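# Fill every turntable pocket with one small part

## Task

Finish with each pocket of the turntable holding one small part (a block, cylinder or plug) and no more, and with the turntable at rest. Parts enter by being released just over the rim of one of the chutes in the lid; a pocket lies below a chute only briefly as the table rotates. Pressing the round button and holding it briefly, while the light strips on the lid's edges are dark, switches them on and then, after a delay, makes the table rotate one quarter turn counter-clockwise as seen from above; 13.0 s after the strips come on, a pocket goes by beneath every chute. Pressing while they are lit has no effect. The button must rise again between presses, and it only gives 7 quarter turns in total. Any part left inside the lid but not in a pocket counts against the result.

## Robot and tools

SETUP. Four i2rt Big YAM arms, arm1 to arm4, each with a right hand of three fingers (index, middle, ring) and a thumb. Feet in the scene frame (metres, origin on the floor, +z up): arm1 (+0.499, -0.191, +0.777), arm2 (-0.272, +0.652, +0.807), arm3 (-1.018, +0.101, +0.793), arm4 (-0.393, -0.656, +0.801); each foot faces its own +x. The tables beneath the arms, where parts can lie, are at z=+0.720. Reach is about 1.06 m from joint 1's axis. Cameras: arm1_cam_wrist to arm4_cam_wrist (on a mast at the palm side of the wrist, aimed at the index knuckle, partly blocked by an open hand), cam_corner and cam_top.

MOVE. Arguments: arm1, arm2, arm3, arm4 (one object per arm; leave an arm out to give it nothing) and cameras (list of names, or ["all"], or [] for none). An arm's object may have:
- joints: absolute goals keyed by name. joint1_rad..joint6_rad in radians: joint1 -2.879..2.879 (swivel about the foot, + is counter-clockwise from above), joint2 0..3.141 (shoulder, 0 = upper arm pointing back, + raises it forward), joint3 0..3.019 (elbow, 0 = folded), joint4 -1.692..1.57 (hand pitch, + tips fingers up), joint5 -1.57..1.57 (sideways swing, + to the arm's right), joint6 -2.094..2.094 (roll, + clockwise seen from behind). Each joint moves at its own rate, so the hand can sweep wide.
- target: a list of 7 numbers [x, y, z, qw, qx, qy, qz], an absolute pose of the hand point in the scene frame (metres, unit quaternion). The hand follows a straight line toward it starting from its current hand_target. With target, joints may hold only the sixteen finger keys plus hand_current_limit and hand_speed; an arm joint there gets the call refused.
- speed: top speed of that straight path, 0.002 to 4.3 m/s, default 0.25; rotation is capped at twice that figure in rad/s. The hand can lag, drift off the line and overshoot this speed, most when nearly straight-armed. Paths stop after 10 s; no action exceeds 15 s.
- min_time_s: 0.1 to 8 s, the shortest duration for that arm's joint moves. Short values make fast moves that can overshoot by up to about 30 degrees when stretched out.
All parts of one action begin together. Paths ignore obstacles and other arms.

FINGERS. The keys hand_index_mcp/_abd/_pip/_dip, the same for middle and ring, and hand_thumb_cmc/_axl/_mcp/_ipl are absolute hinge goals scaled -1..1 between the hinge's two stops; each motor is independent. Going toward -1 curls a finger at knuckle (_mcp, straight at +0.75), middle (_pip, +0.58) and last hinge (_dip, +0.70); _abd (straight 0.00) splays a finger away from the thumb. hand_thumb_cmc toward -1 brings the thumb in front of the palm (straight +0.71); _axl turns it about its own line (straight +0.68); _mcp (+0.23) and _ipl (+0.17) bend it. hand_current_limit (-1..1) scales the motor current cap from 0 to 550 mA (start +0.4); hand_speed (-0.96..1) sets how fast goals are approached, (n+1)/2 of 8.5 rad/s (start -0.6). Omitted keys keep their goal, so a grip holds; sending the currently measured value slackens a grip. Hand point axes: +z toward straight fingertips, +y out of the palm face (palm at y=-0.063), +x across the palm away from the thumb. Straight fingertips end about 0.123 m beyond the hand point. Palm faces up with joints 1, 5, 6 at 0 and hand level forward; joint 6 alone cannot turn it fully downward.

OTHER TOOLS. wait: seconds 0 to 10, plus cameras; runs the scene without new commands. zoom_image: camera and region [x0, y0, x1, y1] in pixels of that camera's latest image (at most 504 by 504); only cameras in the newest pictures. finished_scene: optional scene 1; ends for good, and the pockets must stay filled without help.

RESULTS. 'move' lists the robots commanded; 'as last shown' marks an untouched robot ('not commanded'). 'pictures' gives image order. hand is the measured pose, hand_target the pose at the held joint goals. Stops and states: done (within 1 cm and 2 degrees), off_target (resting short, maybe still pushing), time_out (a joint ran out of time; on_its_own shows what it still pursues), not_followed / 'joint command not followed' / 'pose unreachable' (a safety check withheld arm goals; finger goals still run). After a refused call or a stop, later calls in the same reply are skipped. hand_state gives one word per motor: moving, goal, blocked, overload. Currents in mA, positive toward -1. Joint velocities in rad/s; 'within noise' means still. Torques per joint in N m, + toward larger angles. MOTOR HOT appears near 85 C; at 100 C that arm goes limp for 30-60 s and keys show limit_stop_at_motor_heat, to be resent. The scene keeps running while the operator composes a reply, holding the last command.

AVOID. Any hard contact between two robots, including closing a hand on another robot's fingers; the check does not stop hands and wrist cameras meeting. Arms keep pushing after contact. A finger motor at 495 mA or more for 5 s shuts down for 10 s. Long stretched or loaded poses heat motors. Do not drop or fling parts, hit fixed or heavy objects, knock anything out of the work area, or leave parts under the lid outside pockets. Release parts only when a pocket is beneath the chute, and let the button rise between presses.

Each tool is called after "Call:" as a command line: name --argument value for each argument, lists and objects as JSON in quotes; but a table of rows of numbers goes row by row, as --pt "numbers of a row", without its own name.

## Session

Call:
move --cameras '["all"]'

Scene clock: 0.00 s.
Joint torques (N m): no reading
Motor temperatures (°C): arm1=[29 31 30 31 30 29] | arm2=[30 31 31 31 32 31] | arm3=[32 33 28 27 32 30] | arm4=[35 35 30 29 33 27]
Heat: arm1: hottest joint2_rad 31 °C; arm2: hottest joint5_rad 32 °C; arm3: hottest joint2_rad 33 °C; arm4: hottest joint1_rad 35 °C.
Joint velocities: within noise
arm1.joint_positions: joint1_rad=+0.385 joint2_rad=+0.631 joint3_rad=+1.415 joint4_rad=-1.257 joint5_rad=+0.071 joint6_rad=+1.053 hand_index_mcp=+0.753 hand_index_abd=+0.000 hand_index_pip=+0.577 hand_index_dip=+0.696 hand_middle_mcp=+0.753 hand_middle_abd=+0.000 hand_middle_pip=+0.577 hand_middle_dip=+0.696 hand_ring_mcp=+0.753 hand_ring_abd=+0.000 hand_ring_pip=+0.577 hand_ring_dip=+0.696 hand_thumb_cmc=+0.714 hand_thumb_axl=+0.677 hand_thumb_mcp=+0.226 hand_thumb_ipl=+0.168 hand_current_limit=+0.400 hand_speed=-0.600
arm1.joint_status: not commanded
arm1.hand_state: goal,goal,goal,goal,goal,goal,goal,goal,goal,goal,goal,goal,goal,goal,goal,goal
arm1.index_mcp_current_ma: 8
arm1.index_abd_current_ma: 2
arm1.index_pip_current_ma: -8
arm1.index_dip_current_ma: -2
arm1.middle_mcp_current_ma: -4
arm1.middle_abd_current_ma: 7
arm1.middle_pip_current_ma: 4
arm1.middle_dip_current_ma: 2
arm1.ring_mcp_current_ma: -4
arm1.ring_abd_current_ma: 16
arm1.ring_pip_current_ma: 1
arm1.ring_dip_current_ma: -3
arm1.thumb_cmc_current_ma: -4
arm1.thumb_axl_current_ma: -7
arm1.thumb_mcp_current_ma: -1
arm1.thumb_ipl_current_ma: 4
arm1.hand_goal_index_mcp: 0.754
arm1.hand_goal_index_abd: 0.000
arm1.hand_goal_index_pip: 0.576
arm1.hand_goal_index_dip: 0.696
arm1.hand_goal_middle_mcp: 0.754
arm1.hand_goal_middle_abd: 0.000
arm1.hand_goal_middle_pip: 0.576
arm1.hand_goal_middle_dip: 0.696
arm1.hand_goal_ring_mcp: 0.754
arm1.hand_goal_ring_abd: 0.000
arm1.hand_goal_ring_pip: 0.576
arm1.hand_goal_ring_dip: 0.696
arm1.hand_goal_thumb_cmc: 0.714
arm1.hand_goal_thumb_axl: 0.678
arm1.hand_goal_thumb_mcp: 0.226
arm1.hand_goal_thumb_ipl: 0.168
arm1.hand: x=+0.3067 y=-0.3780 z=+1.3657 quat_wxyz=(+0.505, +0.620, -0.584, +0.140) (m; scene frame)
arm1.hand_target: x=+0.3078 y=-0.3752 z=+1.3767 quat_wxyz=(+0.516, +0.615, -0.579, +0.143) (m; scene frame)
arm1.hand_status: not commanded
arm2.joint_positions: joint1_rad=-0.583 joint2_rad=+0.596 joint3_rad=+1.409 joint4_rad=-1.396 joint5_rad=+0.103 joint6_rad=+1.046 hand_index_mcp=+0.753 hand_index_abd=+0.000 hand_index_pip=+0.577 hand_index_dip=+0.696 hand_middle_mcp=+0.753 hand_middle_abd=+0.000 hand_middle_pip=+0.577 hand_middle_dip=+0.696 hand_ring_mcp=+0.753 hand_ring_abd=+0.000 hand_ring_pip=+0.577 hand_ring_dip=+0.696 hand_thumb_cmc=+0.714 hand_thumb_axl=+0.677 hand_thumb_mcp=+0.226 hand_thumb_ipl=+0.168 hand_current_limit=+0.400 hand_speed=-0.600
arm2.joint_status: not commanded
arm2.hand_state: goal,goal,goal,goal,goal,goal,goal,goal,goal,goal,goal,goal,goal,goal,goal,goal
arm2.index_mcp_current_ma: 0
arm2.index_abd_current_ma: -7
arm2.index_pip_current_ma: 10
arm2.index_dip_current_ma: 8
arm2.middle_mcp_current_ma: 0
arm2.middle_abd_current_ma: -7
arm2.middle_pip_current_ma: -3
arm2.middle_dip_current_ma: 5
arm2.ring_mcp_current_ma: -7
arm2.ring_abd_current_ma: 13
arm2.ring_pip_current_ma: -7
arm2.ring_dip_current_ma: -8
arm2.thumb_cmc_current_ma: 20
arm2.thumb_axl_current_ma: -7
arm2.thumb_mcp_current_ma: 5
arm2.thumb_ipl_current_ma: 6
arm2.hand_goal_index_mcp: 0.754
arm2.hand_goal_index_abd: 0.000
arm2.hand_goal_index_pip: 0.576
arm2.hand_goal_index_dip: 0.696
arm2.hand_goal_middle_mcp: 0.754
arm2.hand_goal_middle_abd: 0.000
arm2.hand_goal_middle_pip: 0.576
arm2.hand_goal_middle_dip: 0.696
arm2.hand_goal_ring_mcp: 0.754
arm2.hand_goal_ring_abd: 0.000
arm2.hand_goal_ring_pip: 0.576
arm2.hand_goal_ring_dip: 0.696
arm2.hand_goal_thumb_cmc: 0.714
arm2.hand_goal_thumb_axl: 0.678
arm2.hand_goal_thumb_mcp: 0.226
arm2.hand_goal_thumb_ipl: 0.168
arm2.hand: x=-0.3553 y=+0.4187 z=+1.3693 quat_wxyz=(+0.415, +0.776, -0.416, +0.229) (m; scene frame)
arm2.hand_target: x=-0.3558 y=+0.4214 z=+1.3803 quat_wxyz=(+0.424, +0.770, -0.414, +0.235) (m; scene frame)
arm2.hand_status: not commanded
arm3.joint_positions: joint1_rad=+0.017 joint2_rad=+0.644 joint3_rad=+1.347 joint4_rad=-1.352 joint5_rad=-0.003 joint6_rad=+1.056 hand_index_mcp=+0.753 hand_index_abd=+0.000 hand_index_pip=+0.577 hand_index_dip=+0.696 hand_middle_mcp=+0.753 hand_middle_abd=+0.000 hand_middle_pip=+0.577 hand_middle_dip=+0.696 hand_ring_mcp=+0.753 hand_ring_abd=+0.000 hand_ring_pip=+0.577 hand_ring_dip=+0.696 hand_thumb_cmc=+0.714 hand_thumb_axl=+0.677 hand_thumb_mcp=+0.226 hand_thumb_ipl=+0.168 hand_current_limit=+0.400 hand_speed=-0.600
arm3.joint_status: not commanded
arm3.hand_state: goal,goal,goal,goal,goal,goal,goal,goal,goal,goal,goal,goal,goal,goal,goal,goal
arm3.index_mcp_current_ma: -8
arm3.index_abd_current_ma: -6
arm3.index_pip_current_ma: 2
arm3.index_dip_current_ma: -12
arm3.middle_mcp_current_ma: -12
arm3.middle_abd_current_ma: 12
arm3.middle_pip_current_ma: 4
arm3.middle_dip_current_ma: 11
arm3.ring_mcp_current_ma: -7
arm3.ring_abd_current_ma: -2
arm3.ring_pip_current_ma: 9
arm3.ring_dip_current_ma: 2
arm3.thumb_cmc_current_ma: 8
arm3.thumb_axl_current_ma: -5
arm3.thumb_mcp_current_ma: -4
arm3.thumb_ipl_current_ma: 12
arm3.hand_goal_index_mcp: 0.754
arm3.hand_goal_index_abd: 0.000
arm3.hand_goal_index_pip: 0.576
arm3.hand_goal_index_dip: 0.696
arm3.hand_goal_middle_mcp: 0.754
arm3.hand_goal_middle_abd: 0.000
arm3.hand_goal_middle_pip: 0.576
arm3.hand_goal_middle_dip: 0.696
arm3.hand_goal_ring_mcp: 0.754
arm3.hand_goal_ring_abd: 0.000
arm3.hand_goal_ring_pip: 0.576
arm3.hand_goal_ring_dip: 0.696
arm3.hand_goal_thumb_cmc: 0.714
arm3.hand_goal_thumb_axl: 0.678
arm3.hand_goal_thumb_mcp: 0.226
arm3.hand_goal_thumb_ipl: 0.168
arm3.hand: x=-0.7864 y=+0.2462 z=+1.3204 quat_wxyz=(-0.087, +0.684, +0.577, +0.439) (m; scene frame)
arm3.hand_target: x=-0.7874 y=+0.2448 z=+1.3331 quat_wxyz=(-0.090, +0.679, +0.572, +0.451) (m; scene frame)
arm3.hand_status: not commanded
arm4.joint_positions: joint1_rad=-0.136 joint2_rad=+0.636 joint3_rad=+1.456 joint4_rad=-1.196 joint5_rad=+0.095 joint6_rad=+1.057 hand_index_mcp=+0.753 hand_index_abd=+0.000 hand_index_pip=+0.577 hand_index_dip=+0.696 hand_middle_mcp=+0.753 hand_middle_abd=+0.000 hand_middle_pip=+0.577 hand_middle_dip=+0.696 hand_ring_mcp=+0.753 hand_ring_abd=+0.000 hand_ring_pip=+0.577 hand_ring_dip=+0.696 hand_thumb_cmc=+0.714 hand_thumb_axl=+0.677 hand_thumb_mcp=+0.226 hand_thumb_ipl=+0.168 hand_current_limit=+0.400 hand_speed=-0.600
arm4.joint_status: not commanded
arm4.hand_state: goal,goal,goal,goal,goal,goal,goal,goal,goal,goal,goal,goal,goal,goal,goal,goal
arm4.index_mcp_current_ma: -6
arm4.index_abd_current_ma: -8
arm4.index_pip_current_ma: -11
arm4.index_dip_current_ma: 5
arm4.middle_mcp_current_ma: -7
arm4.middle_abd_current_ma: 7
arm4.middle_pip_current_ma: 8
arm4.middle_dip_current_ma: -13
arm4.ring_mcp_current_ma: 4
arm4.ring_abd_current_ma: 7
arm4.ring_pip_current_ma: -9
arm4.ring_dip_current_ma: 0
arm4.thumb_cmc_current_ma: -10
arm4.thumb_axl_current_ma: -1
arm4.thumb_mcp_current_ma: 5
arm4.thumb_ipl_current_ma: -6
arm4.hand_goal_index_mcp: 0.754
arm4.hand_goal_index_abd: 0.000
arm4.hand_goal_index_pip: 0.576
arm4.hand_goal_index_dip: 0.696
arm4.hand_goal_middle_mcp: 0.754
arm4.hand_goal_middle_abd: 0.000
arm4.hand_goal_middle_pip: 0.576
arm4.hand_goal_middle_dip: 0.696
arm4.hand_goal_ring_mcp: 0.754
arm4.hand_goal_ring_abd: 0.000
arm4.hand_goal_ring_pip: 0.576
arm4.hand_goal_ring_dip: 0.696
arm4.hand_goal_thumb_cmc: 0.714
arm4.hand_goal_thumb_axl: 0.678
arm4.hand_goal_thumb_mcp: 0.226
arm4.hand_goal_thumb_ipl: 0.168
arm4.hand: x=-0.4720 y=-0.3952 z=+1.4214 quat_wxyz=(-0.395, +0.187, +0.807, +0.396) (m; scene frame)
arm4.hand_target: x=-0.4696 y=-0.3983 z=+1.4330 quat_wxyz=(-0.404, +0.186, +0.800, +0.403) (m; scene frame)
arm4.hand_status: not commanded
pictures: arm1_cam_wrist, arm2_cam_wrist, arm3_cam_wrist, arm4_cam_wrist, cam_corner, cam_top

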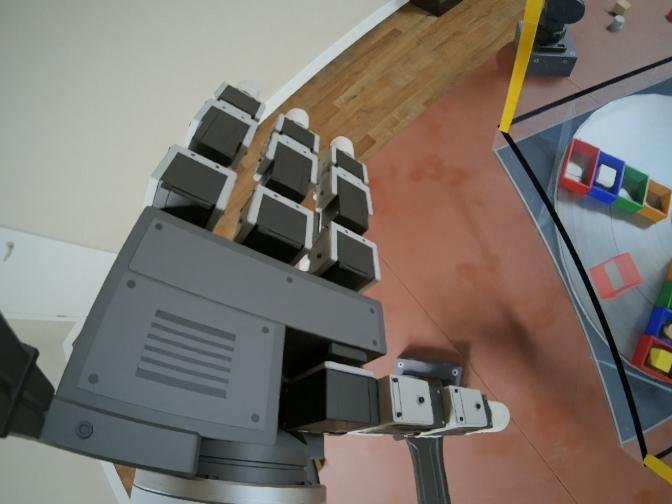

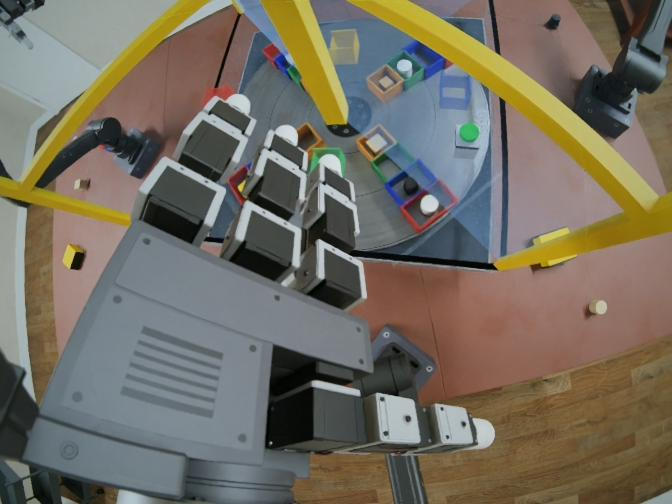

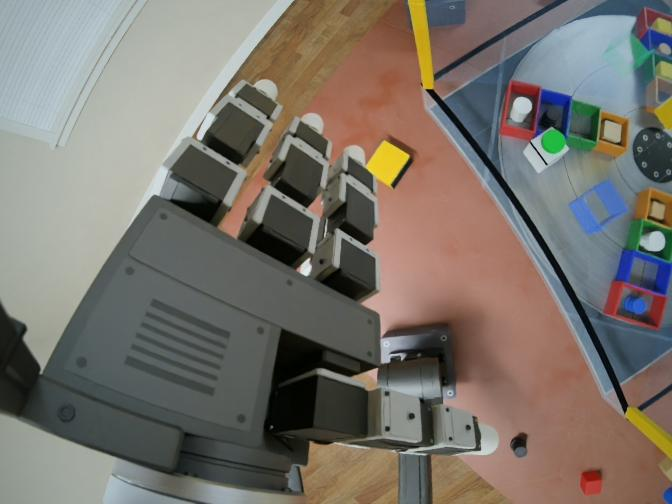

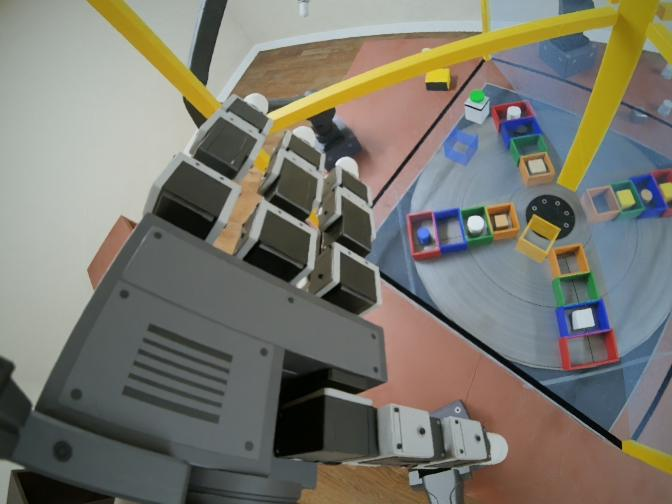

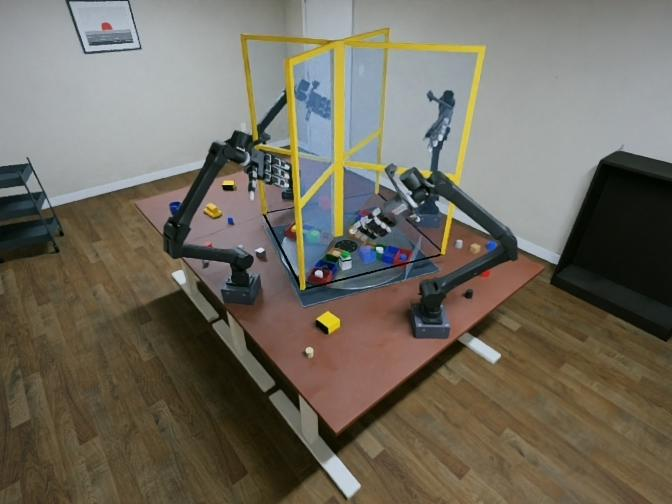

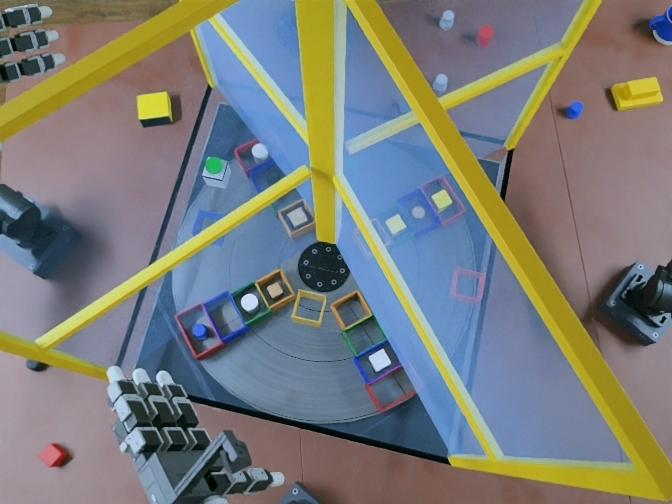

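Call:
zoom_image --camera "cam_top" --region '[130, 130, 430, 430]'

Call:
zoom_image --camera "cam_top" --region '[340, 130, 520, 430]'

Call:
zoom_image --camera "arm4_cam_wrist" --region '[392, 60, 672, 400]'

Call:
zoom_image --camera "arm2_cam_wrist" --region '[200, 0, 520, 280]'

Call:
zoom_image --camera "arm3_cam_wrist" --region '[430, 0, 672, 400]'

Call:
zoom_image --camera "arm1_cam_wrist" --region '[472, 0, 672, 504]'

Call:
zoom_image --camera "cam_corner" --region '[130, 150, 380, 400]'

Call:
zoom_image --camera "cam_corner" --region '[300, 180, 550, 400]'

Scaled by 1.680 from the camera's image (finer frame: 960x720).

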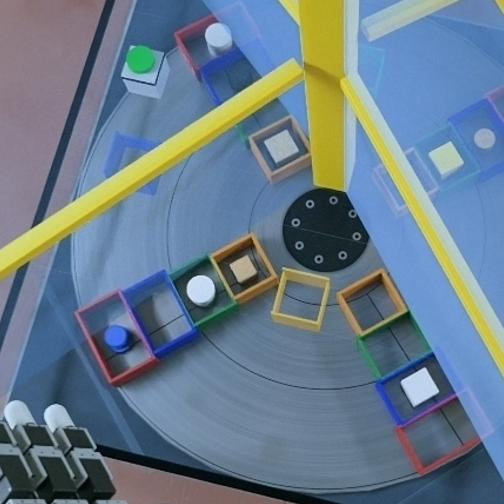

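Scaled by 1.680 from the camera's image (finer frame: 960x720).

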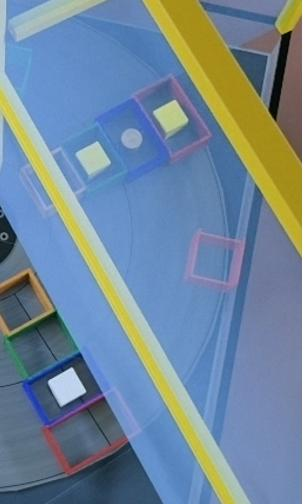

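Scaled by 1.482 from the camera's image (finer frame: 960x720).

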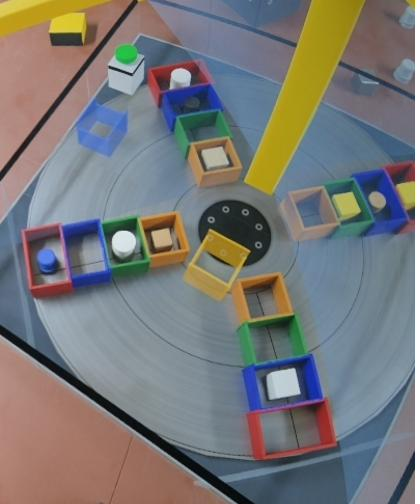

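Scaled by 1.575 from the camera's image (finer frame: 960x720).

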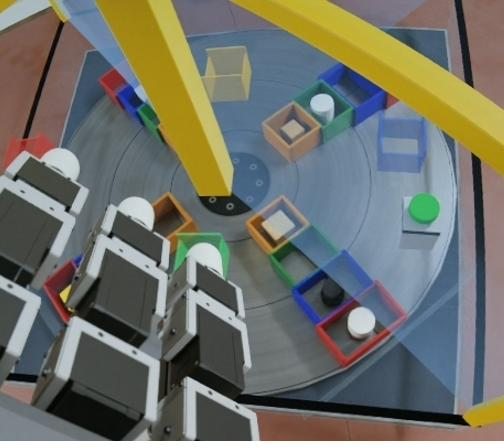

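Scaled by 1.260 from the camera's image (finer frame: 960x720).

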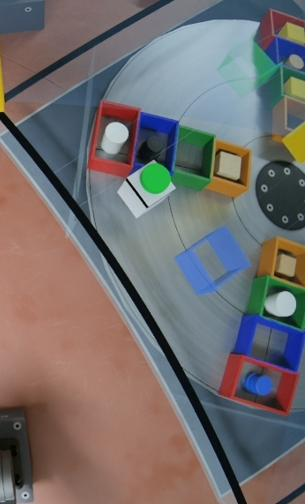

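Scaled by 1.000.

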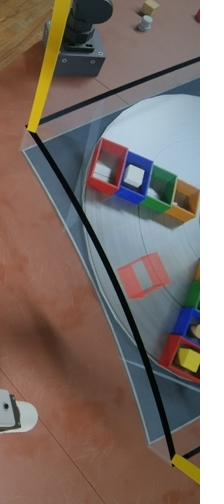

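Scaled by 2.016 from the camera's image (finer frame: 960x720).

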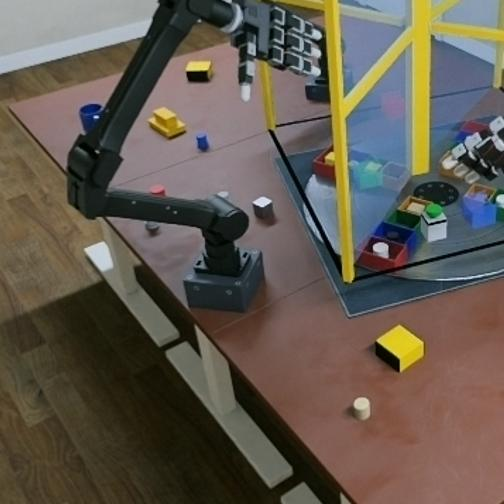

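Scaled by 2.016 from the camera's image (finer frame: 960x720).

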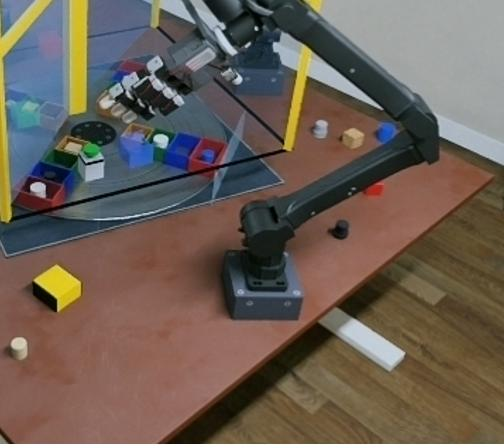

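Call:
move --arm1 '{"joints": {"joint1_rad": -2.22, "joint5_rad": 0, "hand_index_abd": 0.3, "hand_middle_abd": -0.3, "hand_ring_abd": -0.32}}' --arm2 '{"joints": {"joint1_rad": 0.415, "joint5_rad": 0, "hand_index_abd": 0.3, "hand_middle_abd": -0.3, "hand_ring_abd": -0.32}}' --arm3 '{"joints": {"joint1_rad": 0.285, "joint5_rad": 0, "hand_index_abd": 0.3, "hand_middle_abd": -0.3, "hand_ring_abd": -0.32}}' --arm4 '{"joints": {"joint1_rad": 0.504, "joint5_rad": 0, "hand_index_abd": 0.3, "hand_middle_abd": -0.3, "hand_ring_abd": -0.32}}' --cameras '["all"]'

Scene clock: 184.60 s.
Joint torques (N m): arm1=[-0.32 1.08 8.38 2.74 -0.13 -0.18] | arm2=[0.91 3.84 10.51 2.41 0.09 -0.2] | arm3=[1.61 0.21 9.17 2.5 0.02 -0.09] | arm4=[3.43 2.43 10.09 2.58 0.04 -0.23]
Motor temperatures (°C): arm1=[29 31 37 31 29 29] | arm2=[29 31 37 31 31 30] | arm3=[31 32 36 27 31 30] | arm4=[34 34 38 30 32 27]
Heat: arm1: hottest joint3_rad 37 °C; arm2: hottest joint3_rad 37 °C; arm3: hottest joint3_rad 36 °C; arm4: hottest joint3_rad 38 °C.
move: arm1 done; arm2 off_target; arm3 off_target; arm4 off_target
Joint velocities: within noise
arm1.joint_positions: joint1_rad=-2.215 joint2_rad=+0.631 joint3_rad=+1.415 joint4_rad=-1.257 joint5_rad=+0.001 joint6_rad=+1.053 hand_index_mcp=+0.758 hand_index_abd=+0.306 hand_index_pip=+0.577 hand_index_dip=+0.696 hand_middle_mcp=+0.759 hand_middle_abd=-0.281 hand_middle_pip=+0.577 hand_middle_dip=+0.696 hand_ring_mcp=+0.759 hand_ring_abd=-0.300 hand_ring_pip=+0.577 hand_ring_dip=+0.696 hand_thumb_cmc=+0.716 hand_thumb_axl=+0.677 hand_thumb_mcp=+0.226 hand_thumb_ipl=+0.168 hand_current_limit=+0.400 hand_speed=-0.600
arm1.joint_status: all done
arm1.hand_state: goal,goal,goal,goal,goal,goal,goal,goal,goal,goal,goal,goal,goal,goal,goal,goal
arm1.index_mcp_current_ma: 12
arm1.index_abd_current_ma: 1
arm1.index_pip_current_ma: -8
arm1.index_dip_current_ma: -5
arm1.middle_mcp_current_ma: -2
arm1.middle_abd_current_ma: 3
arm1.middle_pip_current_ma: 4
arm1.middle_dip_current_ma: -6
arm1.ring_mcp_current_ma: -6
arm1.ring_abd_current_ma: 13
arm1.ring_pip_current_ma: 13
arm1.ring_dip_current_ma: -5
arm1.thumb_cmc_current_ma: -8
arm1.thumb_axl_current_ma: -6
arm1.thumb_mcp_current_ma: 0
arm1.thumb_ipl_current_ma: 5
arm1.hand_goal_index_mcp: 0.754
arm1.hand_goal_index_abd: 0.300
arm1.hand_goal_index_pip: 0.576
arm1.hand_goal_index_dip: 0.696
arm1.hand_goal_middle_mcp: 0.754
arm1.hand_goal_middle_abd: -0.300
arm1.hand_goal_middle_pip: 0.576
arm1.hand_goal_middle_dip: 0.696
arm1.hand_goal_ring_mcp: 0.754
arm1.hand_goal_ring_abd: -0.320
arm1.hand_goal_ring_pip: 0.576
arm1.hand_goal_ring_dip: 0.696
arm1.hand_goal_thumb_cmc: 0.714
arm1.hand_goal_thumb_axl: 0.678
arm1.hand_goal_thumb_mcp: 0.226
arm1.hand_goal_thumb_ipl: 0.168
arm1.hand: x=+0.5477 y=+0.0798 z=+1.3603 quat_wxyz=(+0.288, -0.380, -0.766, -0.431)
arm1.hand_target: x=+0.5491 y=+0.0769 z=+1.3714 quat_wxyz=(+0.293, -0.378, -0.759, -0.441)
arm1.hand_status: not commanded
arm2.joint_positions: joint1_rad=+0.406 joint2_rad=+0.596 joint3_rad=+1.409 joint4_rad=-1.396 joint5_rad=+0.000 joint6_rad=+1.046 hand_index_mcp=+0.756 hand_index_abd=+0.308 hand_index_pip=+0.577 hand_index_dip=+0.696 hand_middle_mcp=+0.757 hand_middle_abd=-0.272 hand_middle_pip=+0.577 hand_middle_dip=+0.696 hand_ring_mcp=+0.757 hand_ring_abd=-0.297 hand_ring_pip=+0.577 hand_ring_dip=+0.696 hand_thumb_cmc=+0.716 hand_thumb_axl=+0.677 hand_thumb_mcp=+0.226 hand_thumb_ipl=+0.168 hand_current_limit=+0.400 hand_speed=-0.600
arm2.joint_status: hand_middle_abd off_target (ended at -0.272, target -0.300); hand_ring_abd off_target (ended at -0.297, target -0.320); the others done
arm2.hand_state: goal,goal,goal,goal,goal,blocked,goal,goal,goal,blocked,goal,goal,goal,goal,goal,goal
arm2.index_mcp_current_ma: 2
arm2.index_abd_current_ma: 0
arm2.index_pip_current_ma: 4
arm2.index_dip_current_ma: 13
arm2.middle_mcp_current_ma: -3
arm2.middle_abd_current_ma: 35
arm2.middle_pip_current_ma: 7
arm2.middle_dip_current_ma: -8
arm2.ring_mcp_current_ma: -8
arm2.ring_abd_current_ma: 28
arm2.ring_pip_current_ma: -6
arm2.ring_dip_current_ma: 1
arm2.thumb_cmc_current_ma: 8
arm2.thumb_axl_current_ma: 2
arm2.thumb_mcp_current_ma: 0
arm2.thumb_ipl_current_ma: -6
arm2.hand_goal_index_mcp: 0.754
arm2.hand_goal_index_abd: 0.300
arm2.hand_goal_index_pip: 0.576
arm2.hand_goal_index_dip: 0.696
arm2.hand_goal_middle_mcp: 0.754
arm2.hand_goal_middle_abd: -0.300
arm2.hand_goal_middle_pip: 0.576
arm2.hand_goal_middle_dip: 0.696
arm2.hand_goal_ring_mcp: 0.754
arm2.hand_goal_ring_abd: -0.320
arm2.hand_goal_ring_pip: 0.576
arm2.hand_goal_ring_dip: 0.696
arm2.hand_goal_thumb_cmc: 0.714
arm2.hand_goal_thumb_axl: 0.678
arm2.hand_goal_thumb_mcp: 0.226
arm2.hand_goal_thumb_ipl: 0.168
arm2.hand: x=-0.1131 y=+0.4729 z=+1.3679 quat_wxyz=(+0.222, +0.877, +0.028, +0.425)
arm2.hand_target: x=-0.1142 y=+0.4755 z=+1.3790 quat_wxyz=(+0.225, +0.871, +0.031, +0.436)
arm2.hand_status: not commanded
arm3.joint_positions: joint1_rad=+0.273 joint2_rad=+0.644 joint3_rad=+1.347 joint4_rad=-1.352 joint5_rad=-0.001 joint6_rad=+1.056 hand_index_mcp=+0.756 hand_index_abd=+0.306 hand_index_pip=+0.577 hand_index_dip=+0.696 hand_middle_mcp=+0.757 hand_middle_abd=-0.256 hand_middle_pip=+0.577 hand_middle_dip=+0.696 hand_ring_mcp=+0.758 hand_ring_abd=-0.286 hand_ring_pip=+0.577 hand_ring_dip=+0.696 hand_thumb_cmc=+0.716 hand_thumb_axl=+0.677 hand_thumb_mcp=+0.225 hand_thumb_ipl=+0.168 hand_current_limit=+0.400 hand_speed=-0.600
arm3.joint_status: hand_middle_abd off_target (ended at -0.256, target -0.300); hand_ring_abd off_target (ended at -0.286, target -0.320); the others done
arm3.hand_state: goal,goal,goal,goal,goal,blocked,goal,goal,goal,blocked,goal,goal,goal,goal,goal,goal
arm3.index_mcp_current_ma: -13
arm3.index_abd_current_ma: -1
arm3.index_pip_current_ma: 2
arm3.index_dip_current_ma: -24
arm3.middle_mcp_current_ma: -3
arm3.middle_abd_current_ma: 10
arm3.middle_pip_current_ma: 5
arm3.middle_dip_current_ma: 11
arm3.ring_mcp_current_ma: -10
arm3.ring_abd_current_ma: -5
arm3.ring_pip_current_ma: 7
arm3.ring_dip_current_ma: -12
arm3.thumb_cmc_current_ma: 3
arm3.thumb_axl_current_ma: -4
arm3.thumb_mcp_current_ma: 9
arm3.thumb_ipl_current_ma: 5
arm3.hand_goal_index_mcp: 0.754
arm3.hand_goal_index_abd: 0.300
arm3.hand_goal_index_pip: 0.576
arm3.hand_goal_index_dip: 0.696
arm3.hand_goal_middle_mcp: 0.754
arm3.hand_goal_middle_abd: -0.300
arm3.hand_goal_middle_pip: 0.576
arm3.hand_goal_middle_dip: 0.696
arm3.hand_goal_ring_mcp: 0.754
arm3.hand_goal_ring_abd: -0.320
arm3.hand_goal_ring_pip: 0.576
arm3.hand_goal_ring_dip: 0.696
arm3.hand_goal_thumb_cmc: 0.714
arm3.hand_goal_thumb_axl: 0.678
arm3.hand_goal_thumb_mcp: 0.226
arm3.hand_goal_thumb_ipl: 0.168
arm3.hand: x=-0.8315 y=+0.2996 z=+1.3211 quat_wxyz=(-0.141, +0.604, +0.659, +0.425)
arm3.hand_target: x=-0.8343 y=+0.2999 z=+1.3338 quat_wxyz=(-0.147, +0.596, +0.657, +0.437)
arm3.hand_status: not commanded
arm4.joint_positions: joint1_rad=+0.493 joint2_rad=+0.636 joint3_rad=+1.456 joint4_rad=-1.196 joint5_rad=+0.000 joint6_rad=+1.057 hand_index_mcp=+0.759 hand_index_abd=+0.310 hand_index_pip=+0.577 hand_index_dip=+0.696 hand_middle_mcp=+0.759 hand_middle_abd=-0.263 hand_middle_pip=+0.577 hand_middle_dip=+0.696 hand_ring_mcp=+0.759 hand_ring_abd=-0.284 hand_ring_pip=+0.577 hand_ring_dip=+0.696 hand_thumb_cmc=+0.717 hand_thumb_axl=+0.677 hand_thumb_mcp=+0.226 hand_thumb_ipl=+0.168 hand_current_limit=+0.400 hand_speed=-0.600
arm4.joint_status: hand_middle_abd off_target (ended at -0.263, target -0.300); hand_ring_abd off_target (ended at -0.284, target -0.320); the others done
arm4.hand_state: goal,goal,goal,goal,goal,blocked,goal,goal,goal,blocked,goal,goal,goal,goal,goal,goal
arm4.index_mcp_current_ma: -6
arm4.index_abd_current_ma: 2
arm4.index_pip_current_ma: -8
arm4.index_dip_current_ma: -5
arm4.middle_mcp_current_ma: 1
arm4.middle_abd_current_ma: 19
arm4.middle_pip_current_ma: 4
arm4.middle_dip_current_ma: -6
arm4.ring_mcp_current_ma: 4
arm4.ring_abd_current_ma: 12
arm4.ring_pip_current_ma: -12
arm4.ring_dip_current_ma: -5
arm4.thumb_cmc_current_ma: -9
arm4.thumb_axl_current_ma: -2
arm4.thumb_mcp_current_ma: -3
arm4.thumb_ipl_current_ma: -8
arm4.hand_goal_index_mcp: 0.754
arm4.hand_goal_index_abd: 0.300
arm4.hand_goal_index_pip: 0.576
arm4.hand_goal_index_dip: 0.696
arm4.hand_goal_middle_mcp: 0.754
arm4.hand_goal_middle_abd: -0.300
arm4.hand_goal_middle_pip: 0.576
arm4.hand_goal_middle_dip: 0.696
arm4.hand_goal_ring_mcp: 0.754
arm4.hand_goal_ring_abd: -0.320
arm4.hand_goal_ring_pip: 0.576
arm4.hand_goal_ring_dip: 0.696
arm4.hand_goal_thumb_cmc: 0.714
arm4.hand_goal_thumb_axl: 0.678
arm4.hand_goal_thumb_mcp: 0.226
arm4.hand_goal_thumb_ipl: 0.168
arm4.hand: x=-0.6225 y=-0.5001 z=+1.4168 quat_wxyz=(-0.514, -0.096, +0.825, +0.216)
arm4.hand_target: x=-0.6206 y=-0.5037 z=+1.4287 quat_wxyz=(-0.526, -0.100, +0.816, +0.217)
arm4.hand_status: not commanded
pictures: arm1_cam_wrist, arm2_cam_wrist, arm3_cam_wrist, arm4_cam_wrist, cam_corner, cam_top
arm1_cam_wrist: T_world_to_cam=[[0.92799, -0.07686, -0.3646, 0.02869], [-0.15116, -0.97202, -0.17981, 0.35183], [-0.34058, 0.22197, -0.91364, 1.53336]] pos_world=[0.54878, 0.00383, 1.47466]
arm2_cam_wrist: T_world_to_cam=[[-0.61419, -0.72873, -0.30285, 0.71562], [-0.72837, 0.67117, -0.13785, -0.25798], [0.30372, 0.13592, -0.94302, 1.38993]] pos_world=[-0.17052, 0.50573, 1.49189]
arm3_cam_wrist: T_world_to_cam=[[0.77322, -0.5313, -0.3462, 1.29989], [-0.58646, -0.80681, -0.07164, -0.20107], [-0.24125, 0.25843, -0.93542, 1.0813]] pos_world=[-0.86215, 0.24897, 1.44709]
arm4_cam_wrist: T_world_to_cam=[[0.3792, 0.85874, -0.34464, 1.1901], [0.79806, -0.49202, -0.34788, 0.69977], [-0.46831, -0.14313, -0.87189, 1.00041]] pos_world=[-0.54124, -0.53449, 1.52585]

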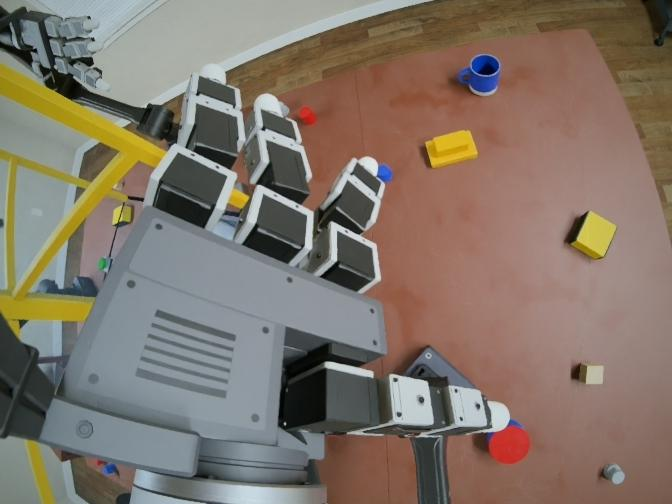

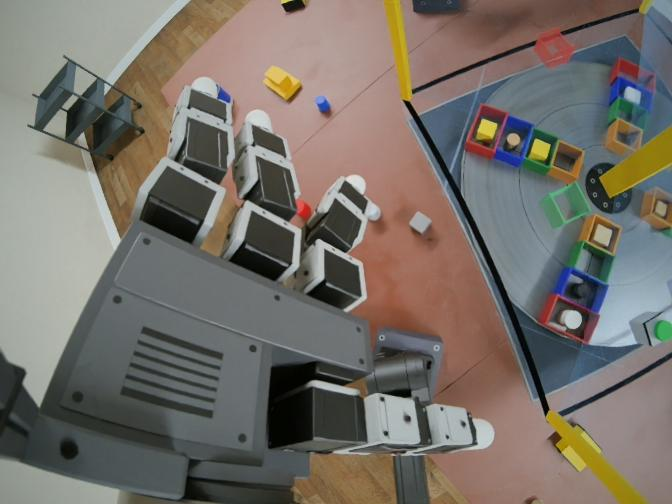

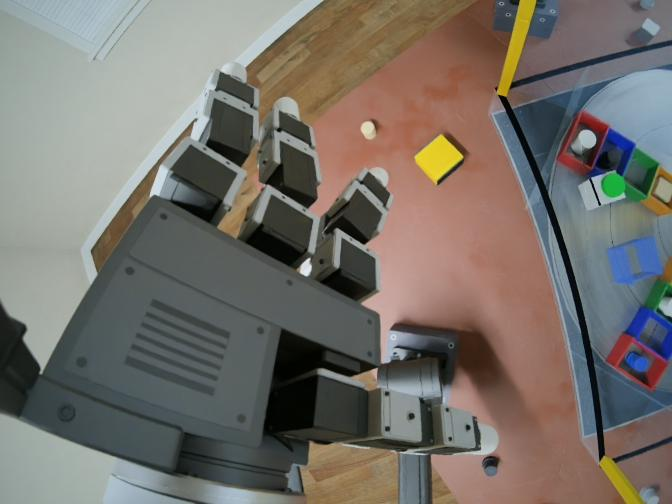

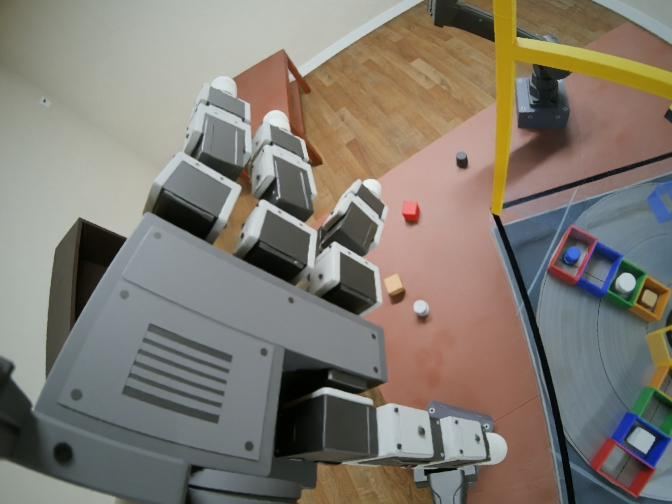

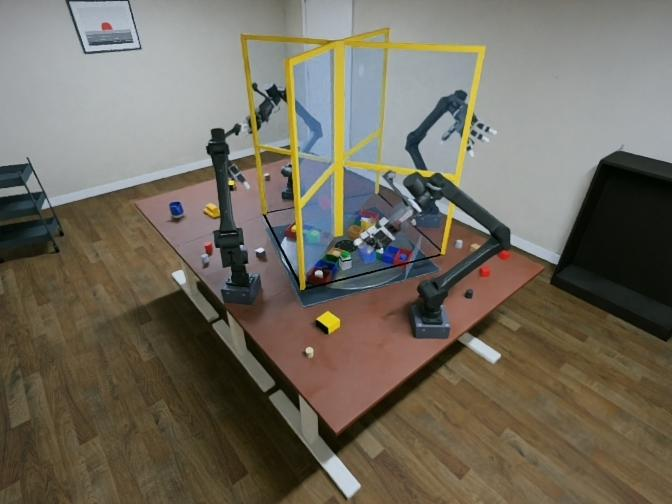

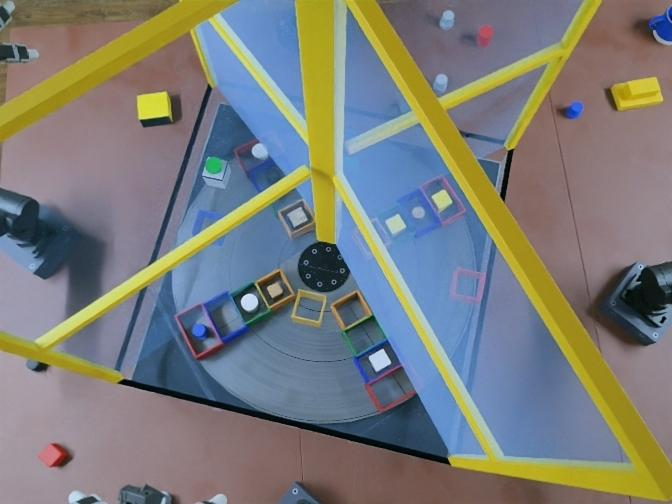

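Call:
move --arm1 '{"target": [0.4275, 0.4505, 0.95, 0, -0.0555, 0.9985, 0], "speed": 0.5, "joints": {"hand_ring_abd": -0.42}}' --arm2 '{"target": [0.145, 0.432, 0.95, 0, 0.8563, 0.5165, 0], "speed": 0.5, "joints": {"hand_ring_abd": -0.42}}' --arm3 '{"target": [-0.758, 0.716, 0.95, 0, 0.1985, 0.9801, 0], "speed": 0.5, "joints": {"hand_ring_abd": -0.42}}' --arm4 '{"target": [-0.772, -0.507, 0.95, 0, -0.5628, 0.8266, 0], "speed": 0.5, "joints": {"hand_ring_abd": -0.42}}' --cameras '["all"]'

Scene clock: 227.73 s.
Joint torques (N m): arm1=[0.44 -18.43 9.98 -0.39 0.06 -0.19] | arm2=[0.91 -9.47 12.57 0.21 0.11 -0.26] | arm3=[1.55 -19.78 10.54 -0.14 0.09 -0.13] | arm4=[3.43 -7.53 9.17 0.72 0.18 -0.2]
Motor temperatures (°C): arm1=[29 31 38 31 29 29] | arm2=[29 31 37 31 31 30] | arm3=[31 32 36 27 31 30] | arm4=[34 34 38 30 32 27]
Heat: arm1: hottest joint3_rad 38 °C; arm2: hottest joint3_rad 37 °C; arm3: hottest joint3_rad 36 °C; arm4: hottest joint3_rad 38 °C.
move: arm1 off_target; arm2 off_target; arm3 off_target; arm4 off_target
Joint velocities: within noise
arm1.joint_positions: joint1_rad=-2.201 joint2_rad=+1.822 joint3_rad=+1.628 joint4_rad=-1.400 joint5_rad=-0.005 joint6_rad=+0.047 hand_index_mcp=+0.747 hand_index_abd=+0.294 hand_index_pip=+0.570 hand_index_dip=+0.694 hand_middle_mcp=+0.748 hand_middle_abd=-0.283 hand_middle_pip=+0.568 hand_middle_dip=+0.696 hand_ring_mcp=+0.749 hand_ring_abd=-0.399 hand_ring_pip=+0.569 hand_ring_dip=+0.695 hand_thumb_cmc=+0.707 hand_thumb_axl=+0.677 hand_thumb_mcp=+0.221 hand_thumb_ipl=+0.168 hand_current_limit=+0.400 hand_speed=-0.600
arm1.joint_status: hand_ring_abd off_target (ended at -0.399, target -0.420)
arm1.hand_state: goal,goal,goal,goal,goal,goal,goal,goal,goal,blocked,goal,goal,goal,goal,goal,goal
arm1.index_mcp_current_ma: 7
arm1.index_abd_current_ma: 4
arm1.index_pip_current_ma: -9
arm1.index_dip_current_ma: -3
arm1.middle_mcp_current_ma: -6
arm1.middle_abd_current_ma: 12
arm1.middle_pip_current_ma: -2
arm1.middle_dip_current_ma: -3
arm1.ring_mcp_current_ma: -9
arm1.ring_abd_current_ma: 20
arm1.ring_pip_current_ma: 1
arm1.ring_dip_current_ma: -2
arm1.thumb_cmc_current_ma: -10
arm1.thumb_axl_current_ma: -7
arm1.thumb_mcp_current_ma: -6
arm1.thumb_ipl_current_ma: -2
arm1.hand_goal_index_mcp: 0.754
arm1.hand_goal_index_abd: 0.300
arm1.hand_goal_index_pip: 0.576
arm1.hand_goal_index_dip: 0.696
arm1.hand_goal_middle_mcp: 0.754
arm1.hand_goal_middle_abd: -0.300
arm1.hand_goal_middle_pip: 0.576
arm1.hand_goal_middle_dip: 0.696
arm1.hand_goal_ring_mcp: 0.754
arm1.hand_goal_ring_abd: -0.420
arm1.hand_goal_ring_pip: 0.576
arm1.hand_goal_ring_dip: 0.696
arm1.hand_goal_thumb_cmc: 0.714
arm1.hand_goal_thumb_axl: 0.678
arm1.hand_goal_thumb_mcp: 0.226
arm1.hand_goal_thumb_ipl: 0.168
arm1.hand: x=+0.4319 y=+0.4420 z=+0.9287 quat_wxyz=(+0.000, +0.049, -0.999, +0.016)
arm1.hand_target: x=+0.4277 y=+0.4498 z=+0.9501 quat_wxyz=(+0.000, +0.055, -0.998, +0.000)
arm1.hand_status: off_target (0.023 m and 2.0 deg from the pose sent, 0.566 m and 83.9 deg at the start)
arm2.joint_positions: joint1_rad=+0.436 joint2_rad=+1.428 joint3_rad=+1.034 joint4_rad=-1.245 joint5_rad=+0.008 joint6_rad=+0.081 hand_index_mcp=+0.745 hand_index_abd=+0.295 hand_index_pip=+0.568 hand_index_dip=+0.696 hand_middle_mcp=+0.745 hand_middle_abd=-0.279 hand_middle_pip=+0.567 hand_middle_dip=+0.696 hand_ring_mcp=+0.745 hand_ring_abd=-0.398 hand_ring_pip=+0.568 hand_ring_dip=+0.696 hand_thumb_cmc=+0.705 hand_thumb_axl=+0.677 hand_thumb_mcp=+0.221 hand_thumb_ipl=+0.168 hand_current_limit=+0.400 hand_speed=-0.600
arm2.joint_status: hand_ring_abd off_target (ended at -0.398, target -0.420)
arm2.hand_state: goal,goal,goal,goal,goal,blocked,goal,goal,goal,blocked,goal,goal,goal,goal,goal,goal
arm2.index_mcp_current_ma: -24
arm2.index_abd_current_ma: -16
arm2.index_pip_current_ma: -5
arm2.index_dip_current_ma: 3
arm2.middle_mcp_current_ma: -11
arm2.middle_abd_current_ma: 34
arm2.middle_pip_current_ma: -11
arm2.middle_dip_current_ma: -8
arm2.ring_mcp_current_ma: -24
arm2.ring_abd_current_ma: 23
arm2.ring_pip_current_ma: -2
arm2.ring_dip_current_ma: -10
arm2.thumb_cmc_current_ma: -13
arm2.thumb_axl_current_ma: -8
arm2.thumb_mcp_current_ma: -9
arm2.thumb_ipl_current_ma: 8
arm2.hand_goal_index_mcp: 0.754
arm2.hand_goal_index_abd: 0.300
arm2.hand_goal_index_pip: 0.576
arm2.hand_goal_index_dip: 0.696
arm2.hand_goal_middle_mcp: 0.754
arm2.hand_goal_middle_abd: -0.300
arm2.hand_goal_middle_pip: 0.576
arm2.hand_goal_middle_dip: 0.696
arm2.hand_goal_ring_mcp: 0.754
arm2.hand_goal_ring_abd: -0.420
arm2.hand_goal_ring_pip: 0.576
arm2.hand_goal_ring_dip: 0.696
arm2.hand_goal_thumb_cmc: 0.714
arm2.hand_goal_thumb_axl: 0.678
arm2.hand_goal_thumb_mcp: 0.226
arm2.hand_goal_thumb_ipl: 0.168
arm2.hand: x=+0.1262 y=+0.4356 z=+0.9279 quat_wxyz=(-0.023, +0.861, +0.507, -0.016)
arm2.hand_target: x=+0.1441 y=+0.4325 z=+0.9503 quat_wxyz=(+0.000, +0.856, +0.516, +0.000)
arm2.hand_status: off_target (0.029 m and 3.4 deg from the pose sent, 0.493 m and 80.1 deg at the start)
arm3.joint_positions: joint1_rad=+0.330 joint2_rad=+1.916 joint3_rad=+1.683 joint4_rad=-1.392 joint5_rad=+0.001 joint6_rad=+0.056 hand_index_mcp=+0.748 hand_index_abd=+0.292 hand_index_pip=+0.565 hand_index_dip=+0.696 hand_middle_mcp=+0.747 hand_middle_abd=-0.268 hand_middle_pip=+0.569 hand_middle_dip=+0.692 hand_ring_mcp=+0.747 hand_ring_abd=-0.392 hand_ring_pip=+0.564 hand_ring_dip=+0.687 hand_thumb_cmc=+0.707 hand_thumb_axl=+0.677 hand_thumb_mcp=+0.219 hand_thumb_ipl=+0.168 hand_current_limit=+0.400 hand_speed=-0.600
arm3.joint_status: hand_ring_abd off_target (ended at -0.392, target -0.420)
arm3.hand_state: goal,goal,goal,goal,goal,blocked,goal,goal,goal,blocked,goal,goal,goal,goal,goal,goal
arm3.index_mcp_current_ma: -9
arm3.index_abd_current_ma: -10
arm3.index_pip_current_ma: 0
arm3.index_dip_current_ma: -8
arm3.middle_mcp_current_ma: 3
arm3.middle_abd_current_ma: 13
arm3.middle_pip_current_ma: 12
arm3.middle_dip_current_ma: 3
arm3.ring_mcp_current_ma: -11
arm3.ring_abd_current_ma: 4
arm3.ring_pip_current_ma: 7
arm3.ring_dip_current_ma: -9
arm3.thumb_cmc_current_ma: 6
arm3.thumb_axl_current_ma: -7
arm3.thumb_mcp_current_ma: 8
arm3.thumb_ipl_current_ma: -3
arm3.hand_goal_index_mcp: 0.754
arm3.hand_goal_index_abd: 0.300
arm3.hand_goal_index_pip: 0.576
arm3.hand_goal_index_dip: 0.696
arm3.hand_goal_middle_mcp: 0.754
arm3.hand_goal_middle_abd: -0.300
arm3.hand_goal_middle_pip: 0.576
arm3.hand_goal_middle_dip: 0.696
arm3.hand_goal_ring_mcp: 0.754
arm3.hand_goal_ring_abd: -0.420
arm3.hand_goal_ring_pip: 0.576
arm3.hand_goal_ring_dip: 0.696
arm3.hand_goal_thumb_cmc: 0.714
arm3.hand_goal_thumb_axl: 0.678
arm3.hand_goal_thumb_mcp: 0.226
arm3.hand_goal_thumb_ipl: 0.168
arm3.hand: x=-0.7549 y=+0.7012 z=+0.9213 quat_wxyz=(-0.005, +0.211, +0.977, -0.023)
arm3.hand_target: x=-0.7583 y=+0.7149 z=+0.9499 quat_wxyz=(+0.000, +0.199, +0.980, +0.000)
arm3.hand_status: off_target (0.032 m and 3.1 deg from the pose sent, 0.563 m and 80.1 deg at the start)
arm4.joint_positions: joint1_rad=+0.460 joint2_rad=+1.220 joint3_rad=+0.918 joint4_rad=-1.279 joint5_rad=-0.003 joint6_rad=+0.081 hand_index_mcp=+0.748 hand_index_abd=+0.300 hand_index_pip=+0.565 hand_index_dip=+0.696 hand_middle_mcp=+0.747 hand_middle_abd=-0.276 hand_middle_pip=+0.564 hand_middle_dip=+0.696 hand_ring_mcp=+0.749 hand_ring_abd=-0.393 hand_ring_pip=+0.565 hand_ring_dip=+0.696 hand_thumb_cmc=+0.706 hand_thumb_axl=+0.677 hand_thumb_mcp=+0.219 hand_thumb_ipl=+0.168 hand_current_limit=+0.400 hand_speed=-0.600
arm4.joint_status: hand_ring_abd off_target (ended at -0.393, target -0.420)
arm4.hand_state: goal,goal,goal,goal,goal,blocked,goal,goal,goal,blocked,goal,goal,goal,goal,goal,goal
arm4.index_mcp_current_ma: -5
arm4.index_abd_current_ma: -10
arm4.index_pip_current_ma: -7
arm4.index_dip_current_ma: 4
arm4.middle_mcp_current_ma: -5
arm4.middle_abd_current_ma: 13
arm4.middle_pip_current_ma: 4
arm4.middle_dip_current_ma: -7
arm4.ring_mcp_current_ma: 3
arm4.ring_abd_current_ma: 15
arm4.ring_pip_current_ma: -12
arm4.ring_dip_current_ma: 2
arm4.thumb_cmc_current_ma: -14
arm4.thumb_axl_current_ma: -5
arm4.thumb_mcp_current_ma: -10
arm4.thumb_ipl_current_ma: -7
arm4.hand_goal_index_mcp: 0.754
arm4.hand_goal_index_abd: 0.300
arm4.hand_goal_index_pip: 0.576
arm4.hand_goal_index_dip: 0.696
arm4.hand_goal_middle_mcp: 0.754
arm4.hand_goal_middle_abd: -0.300
arm4.hand_goal_middle_pip: 0.576
arm4.hand_goal_middle_dip: 0.696
arm4.hand_goal_ring_mcp: 0.754
arm4.hand_goal_ring_abd: -0.420
arm4.hand_goal_ring_pip: 0.576
arm4.hand_goal_ring_dip: 0.696
arm4.hand_goal_thumb_cmc: 0.714
arm4.hand_goal_thumb_axl: 0.678
arm4.hand_goal_thumb_mcp: 0.226
arm4.hand_goal_thumb_ipl: 0.168
arm4.hand: x=-0.7662 y=-0.5036 z=+0.9437 quat_wxyz=(+0.006, -0.554, +0.832, -0.010)
arm4.hand_target: x=-0.7719 y=-0.5070 z=+0.9499 quat_wxyz=(+0.000, -0.563, +0.827, +0.000)
arm4.hand_status: done (0.009 m and 1.7 deg from the pose sent, 0.490 m and 85.3 deg at the start)
pictures: arm1_cam_wrist, arm2_cam_wrist, arm3_cam_wrist, arm4_cam_wrist, cam_corner, cam_top
arm1_cam_wrist: T_world_to_cam=[[0.75113, 0.65997, -0.01536, -0.56699], [0.42937, -0.47075, 0.77074, -0.7463], [0.50143, -0.58552, -0.63697, 0.7555]] pos_world=[0.3675, 0.46524, 1.04773]
arm2_cam_wrist: T_world_to_cam=[[0.15844, -0.98736, 0.00383, 0.43277], [-0.64921, -0.10125, 0.75384, -0.62011], [-0.74393, -0.12192, -0.65704, 0.88659]] pos_world=[0.18841, 0.47261, 1.04834]
arm3_cam_wrist: T_world_to_cam=[[0.96508, 0.24116, -0.10231, 0.69411], [0.23207, -0.60591, 0.76093, -0.1508], [0.12152, -0.7581, -0.64071, 1.33722]] pos_world=[-0.79737, 0.75498, 1.04253]
arm4_cam_wrist: T_world_to_cam=[[-0.28247, 0.95884, -0.02903, 0.33004], [0.66294, 0.217, 0.71654, -0.10282], [0.69334, 0.18315, -0.69695, 1.40934]] pos_world=[-0.81577, -0.55227, 1.06549]

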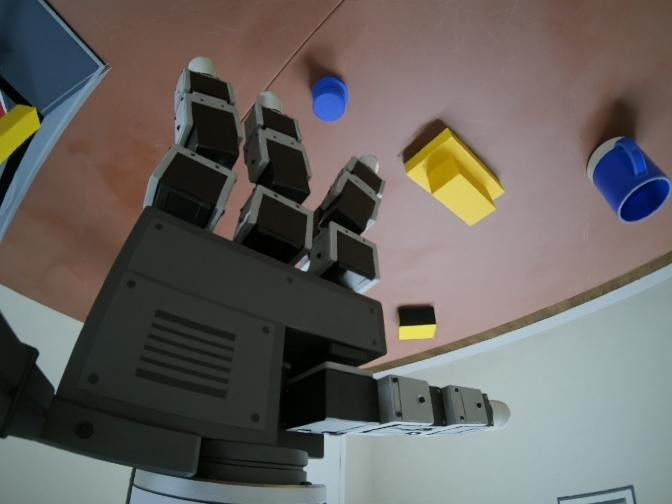

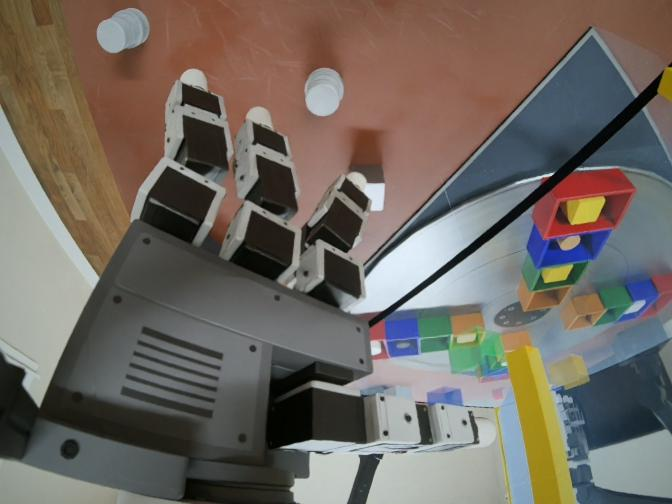

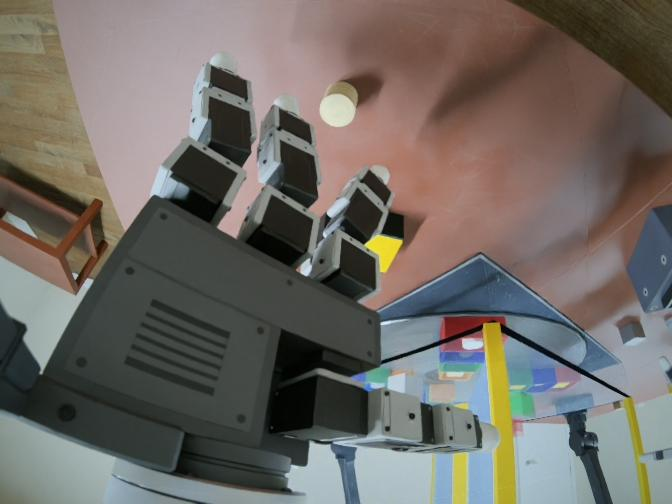

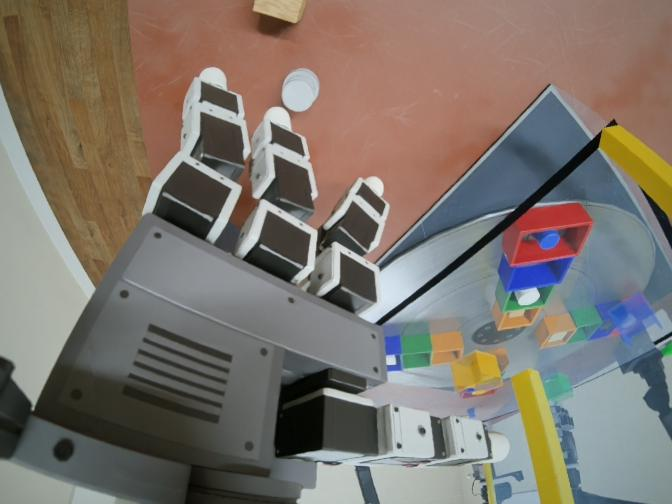

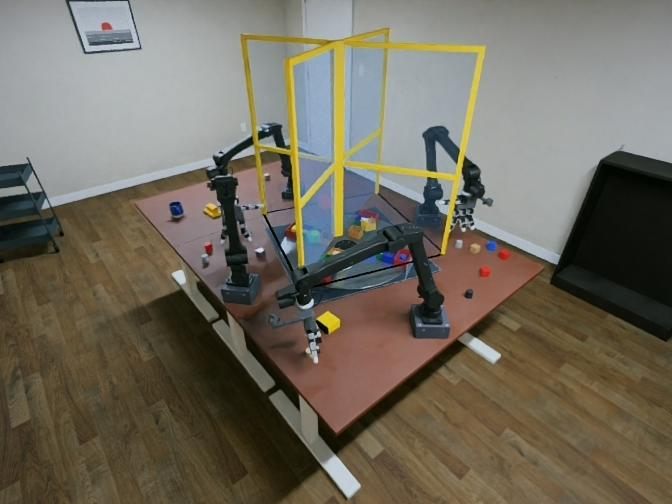

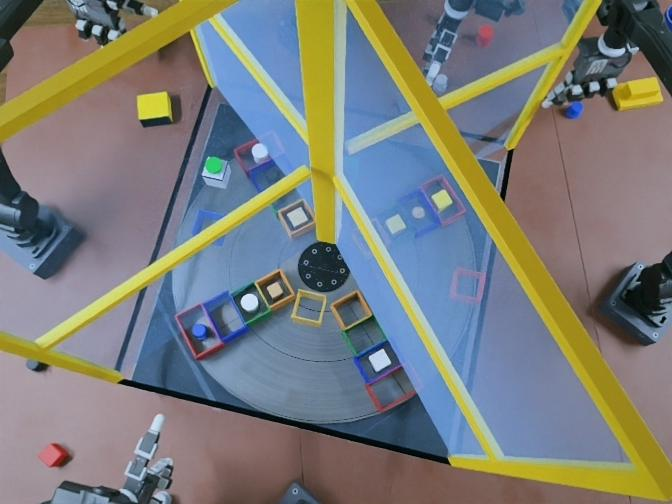

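Call:
zoom_image --camera "arm1_cam_wrist" --region '[230, 30, 430, 180]'

Call:
zoom_image --camera "arm2_cam_wrist" --region '[230, 40, 430, 220]'

Call:
zoom_image --camera "arm3_cam_wrist" --region '[230, 40, 430, 220]'

Call:
zoom_image --camera "arm4_cam_wrist" --region '[210, 0, 410, 200]'

Scaled by 2.520 from the camera's image (finer frame: 960x720).

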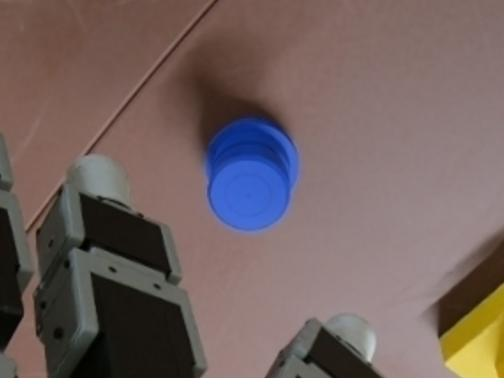

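Scaled by 2.520 from the camera's image (finer frame: 960x720).

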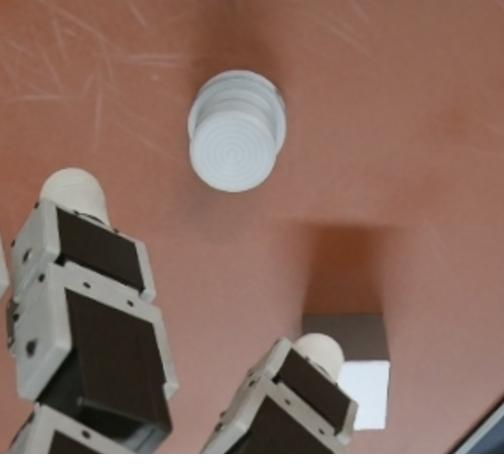

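Scaled by 2.520 from the camera's image (finer frame: 960x720).

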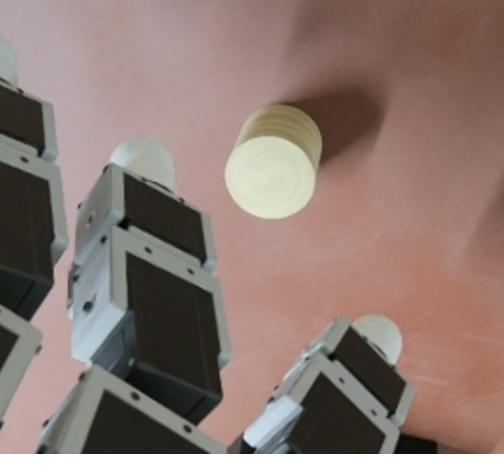

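Scaled by 2.520 from the camera's image (finer frame: 960x720).

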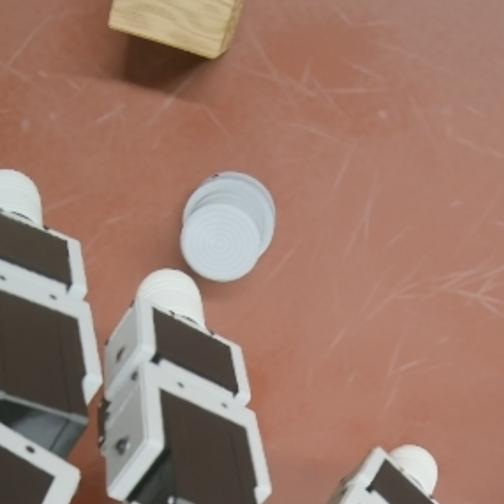

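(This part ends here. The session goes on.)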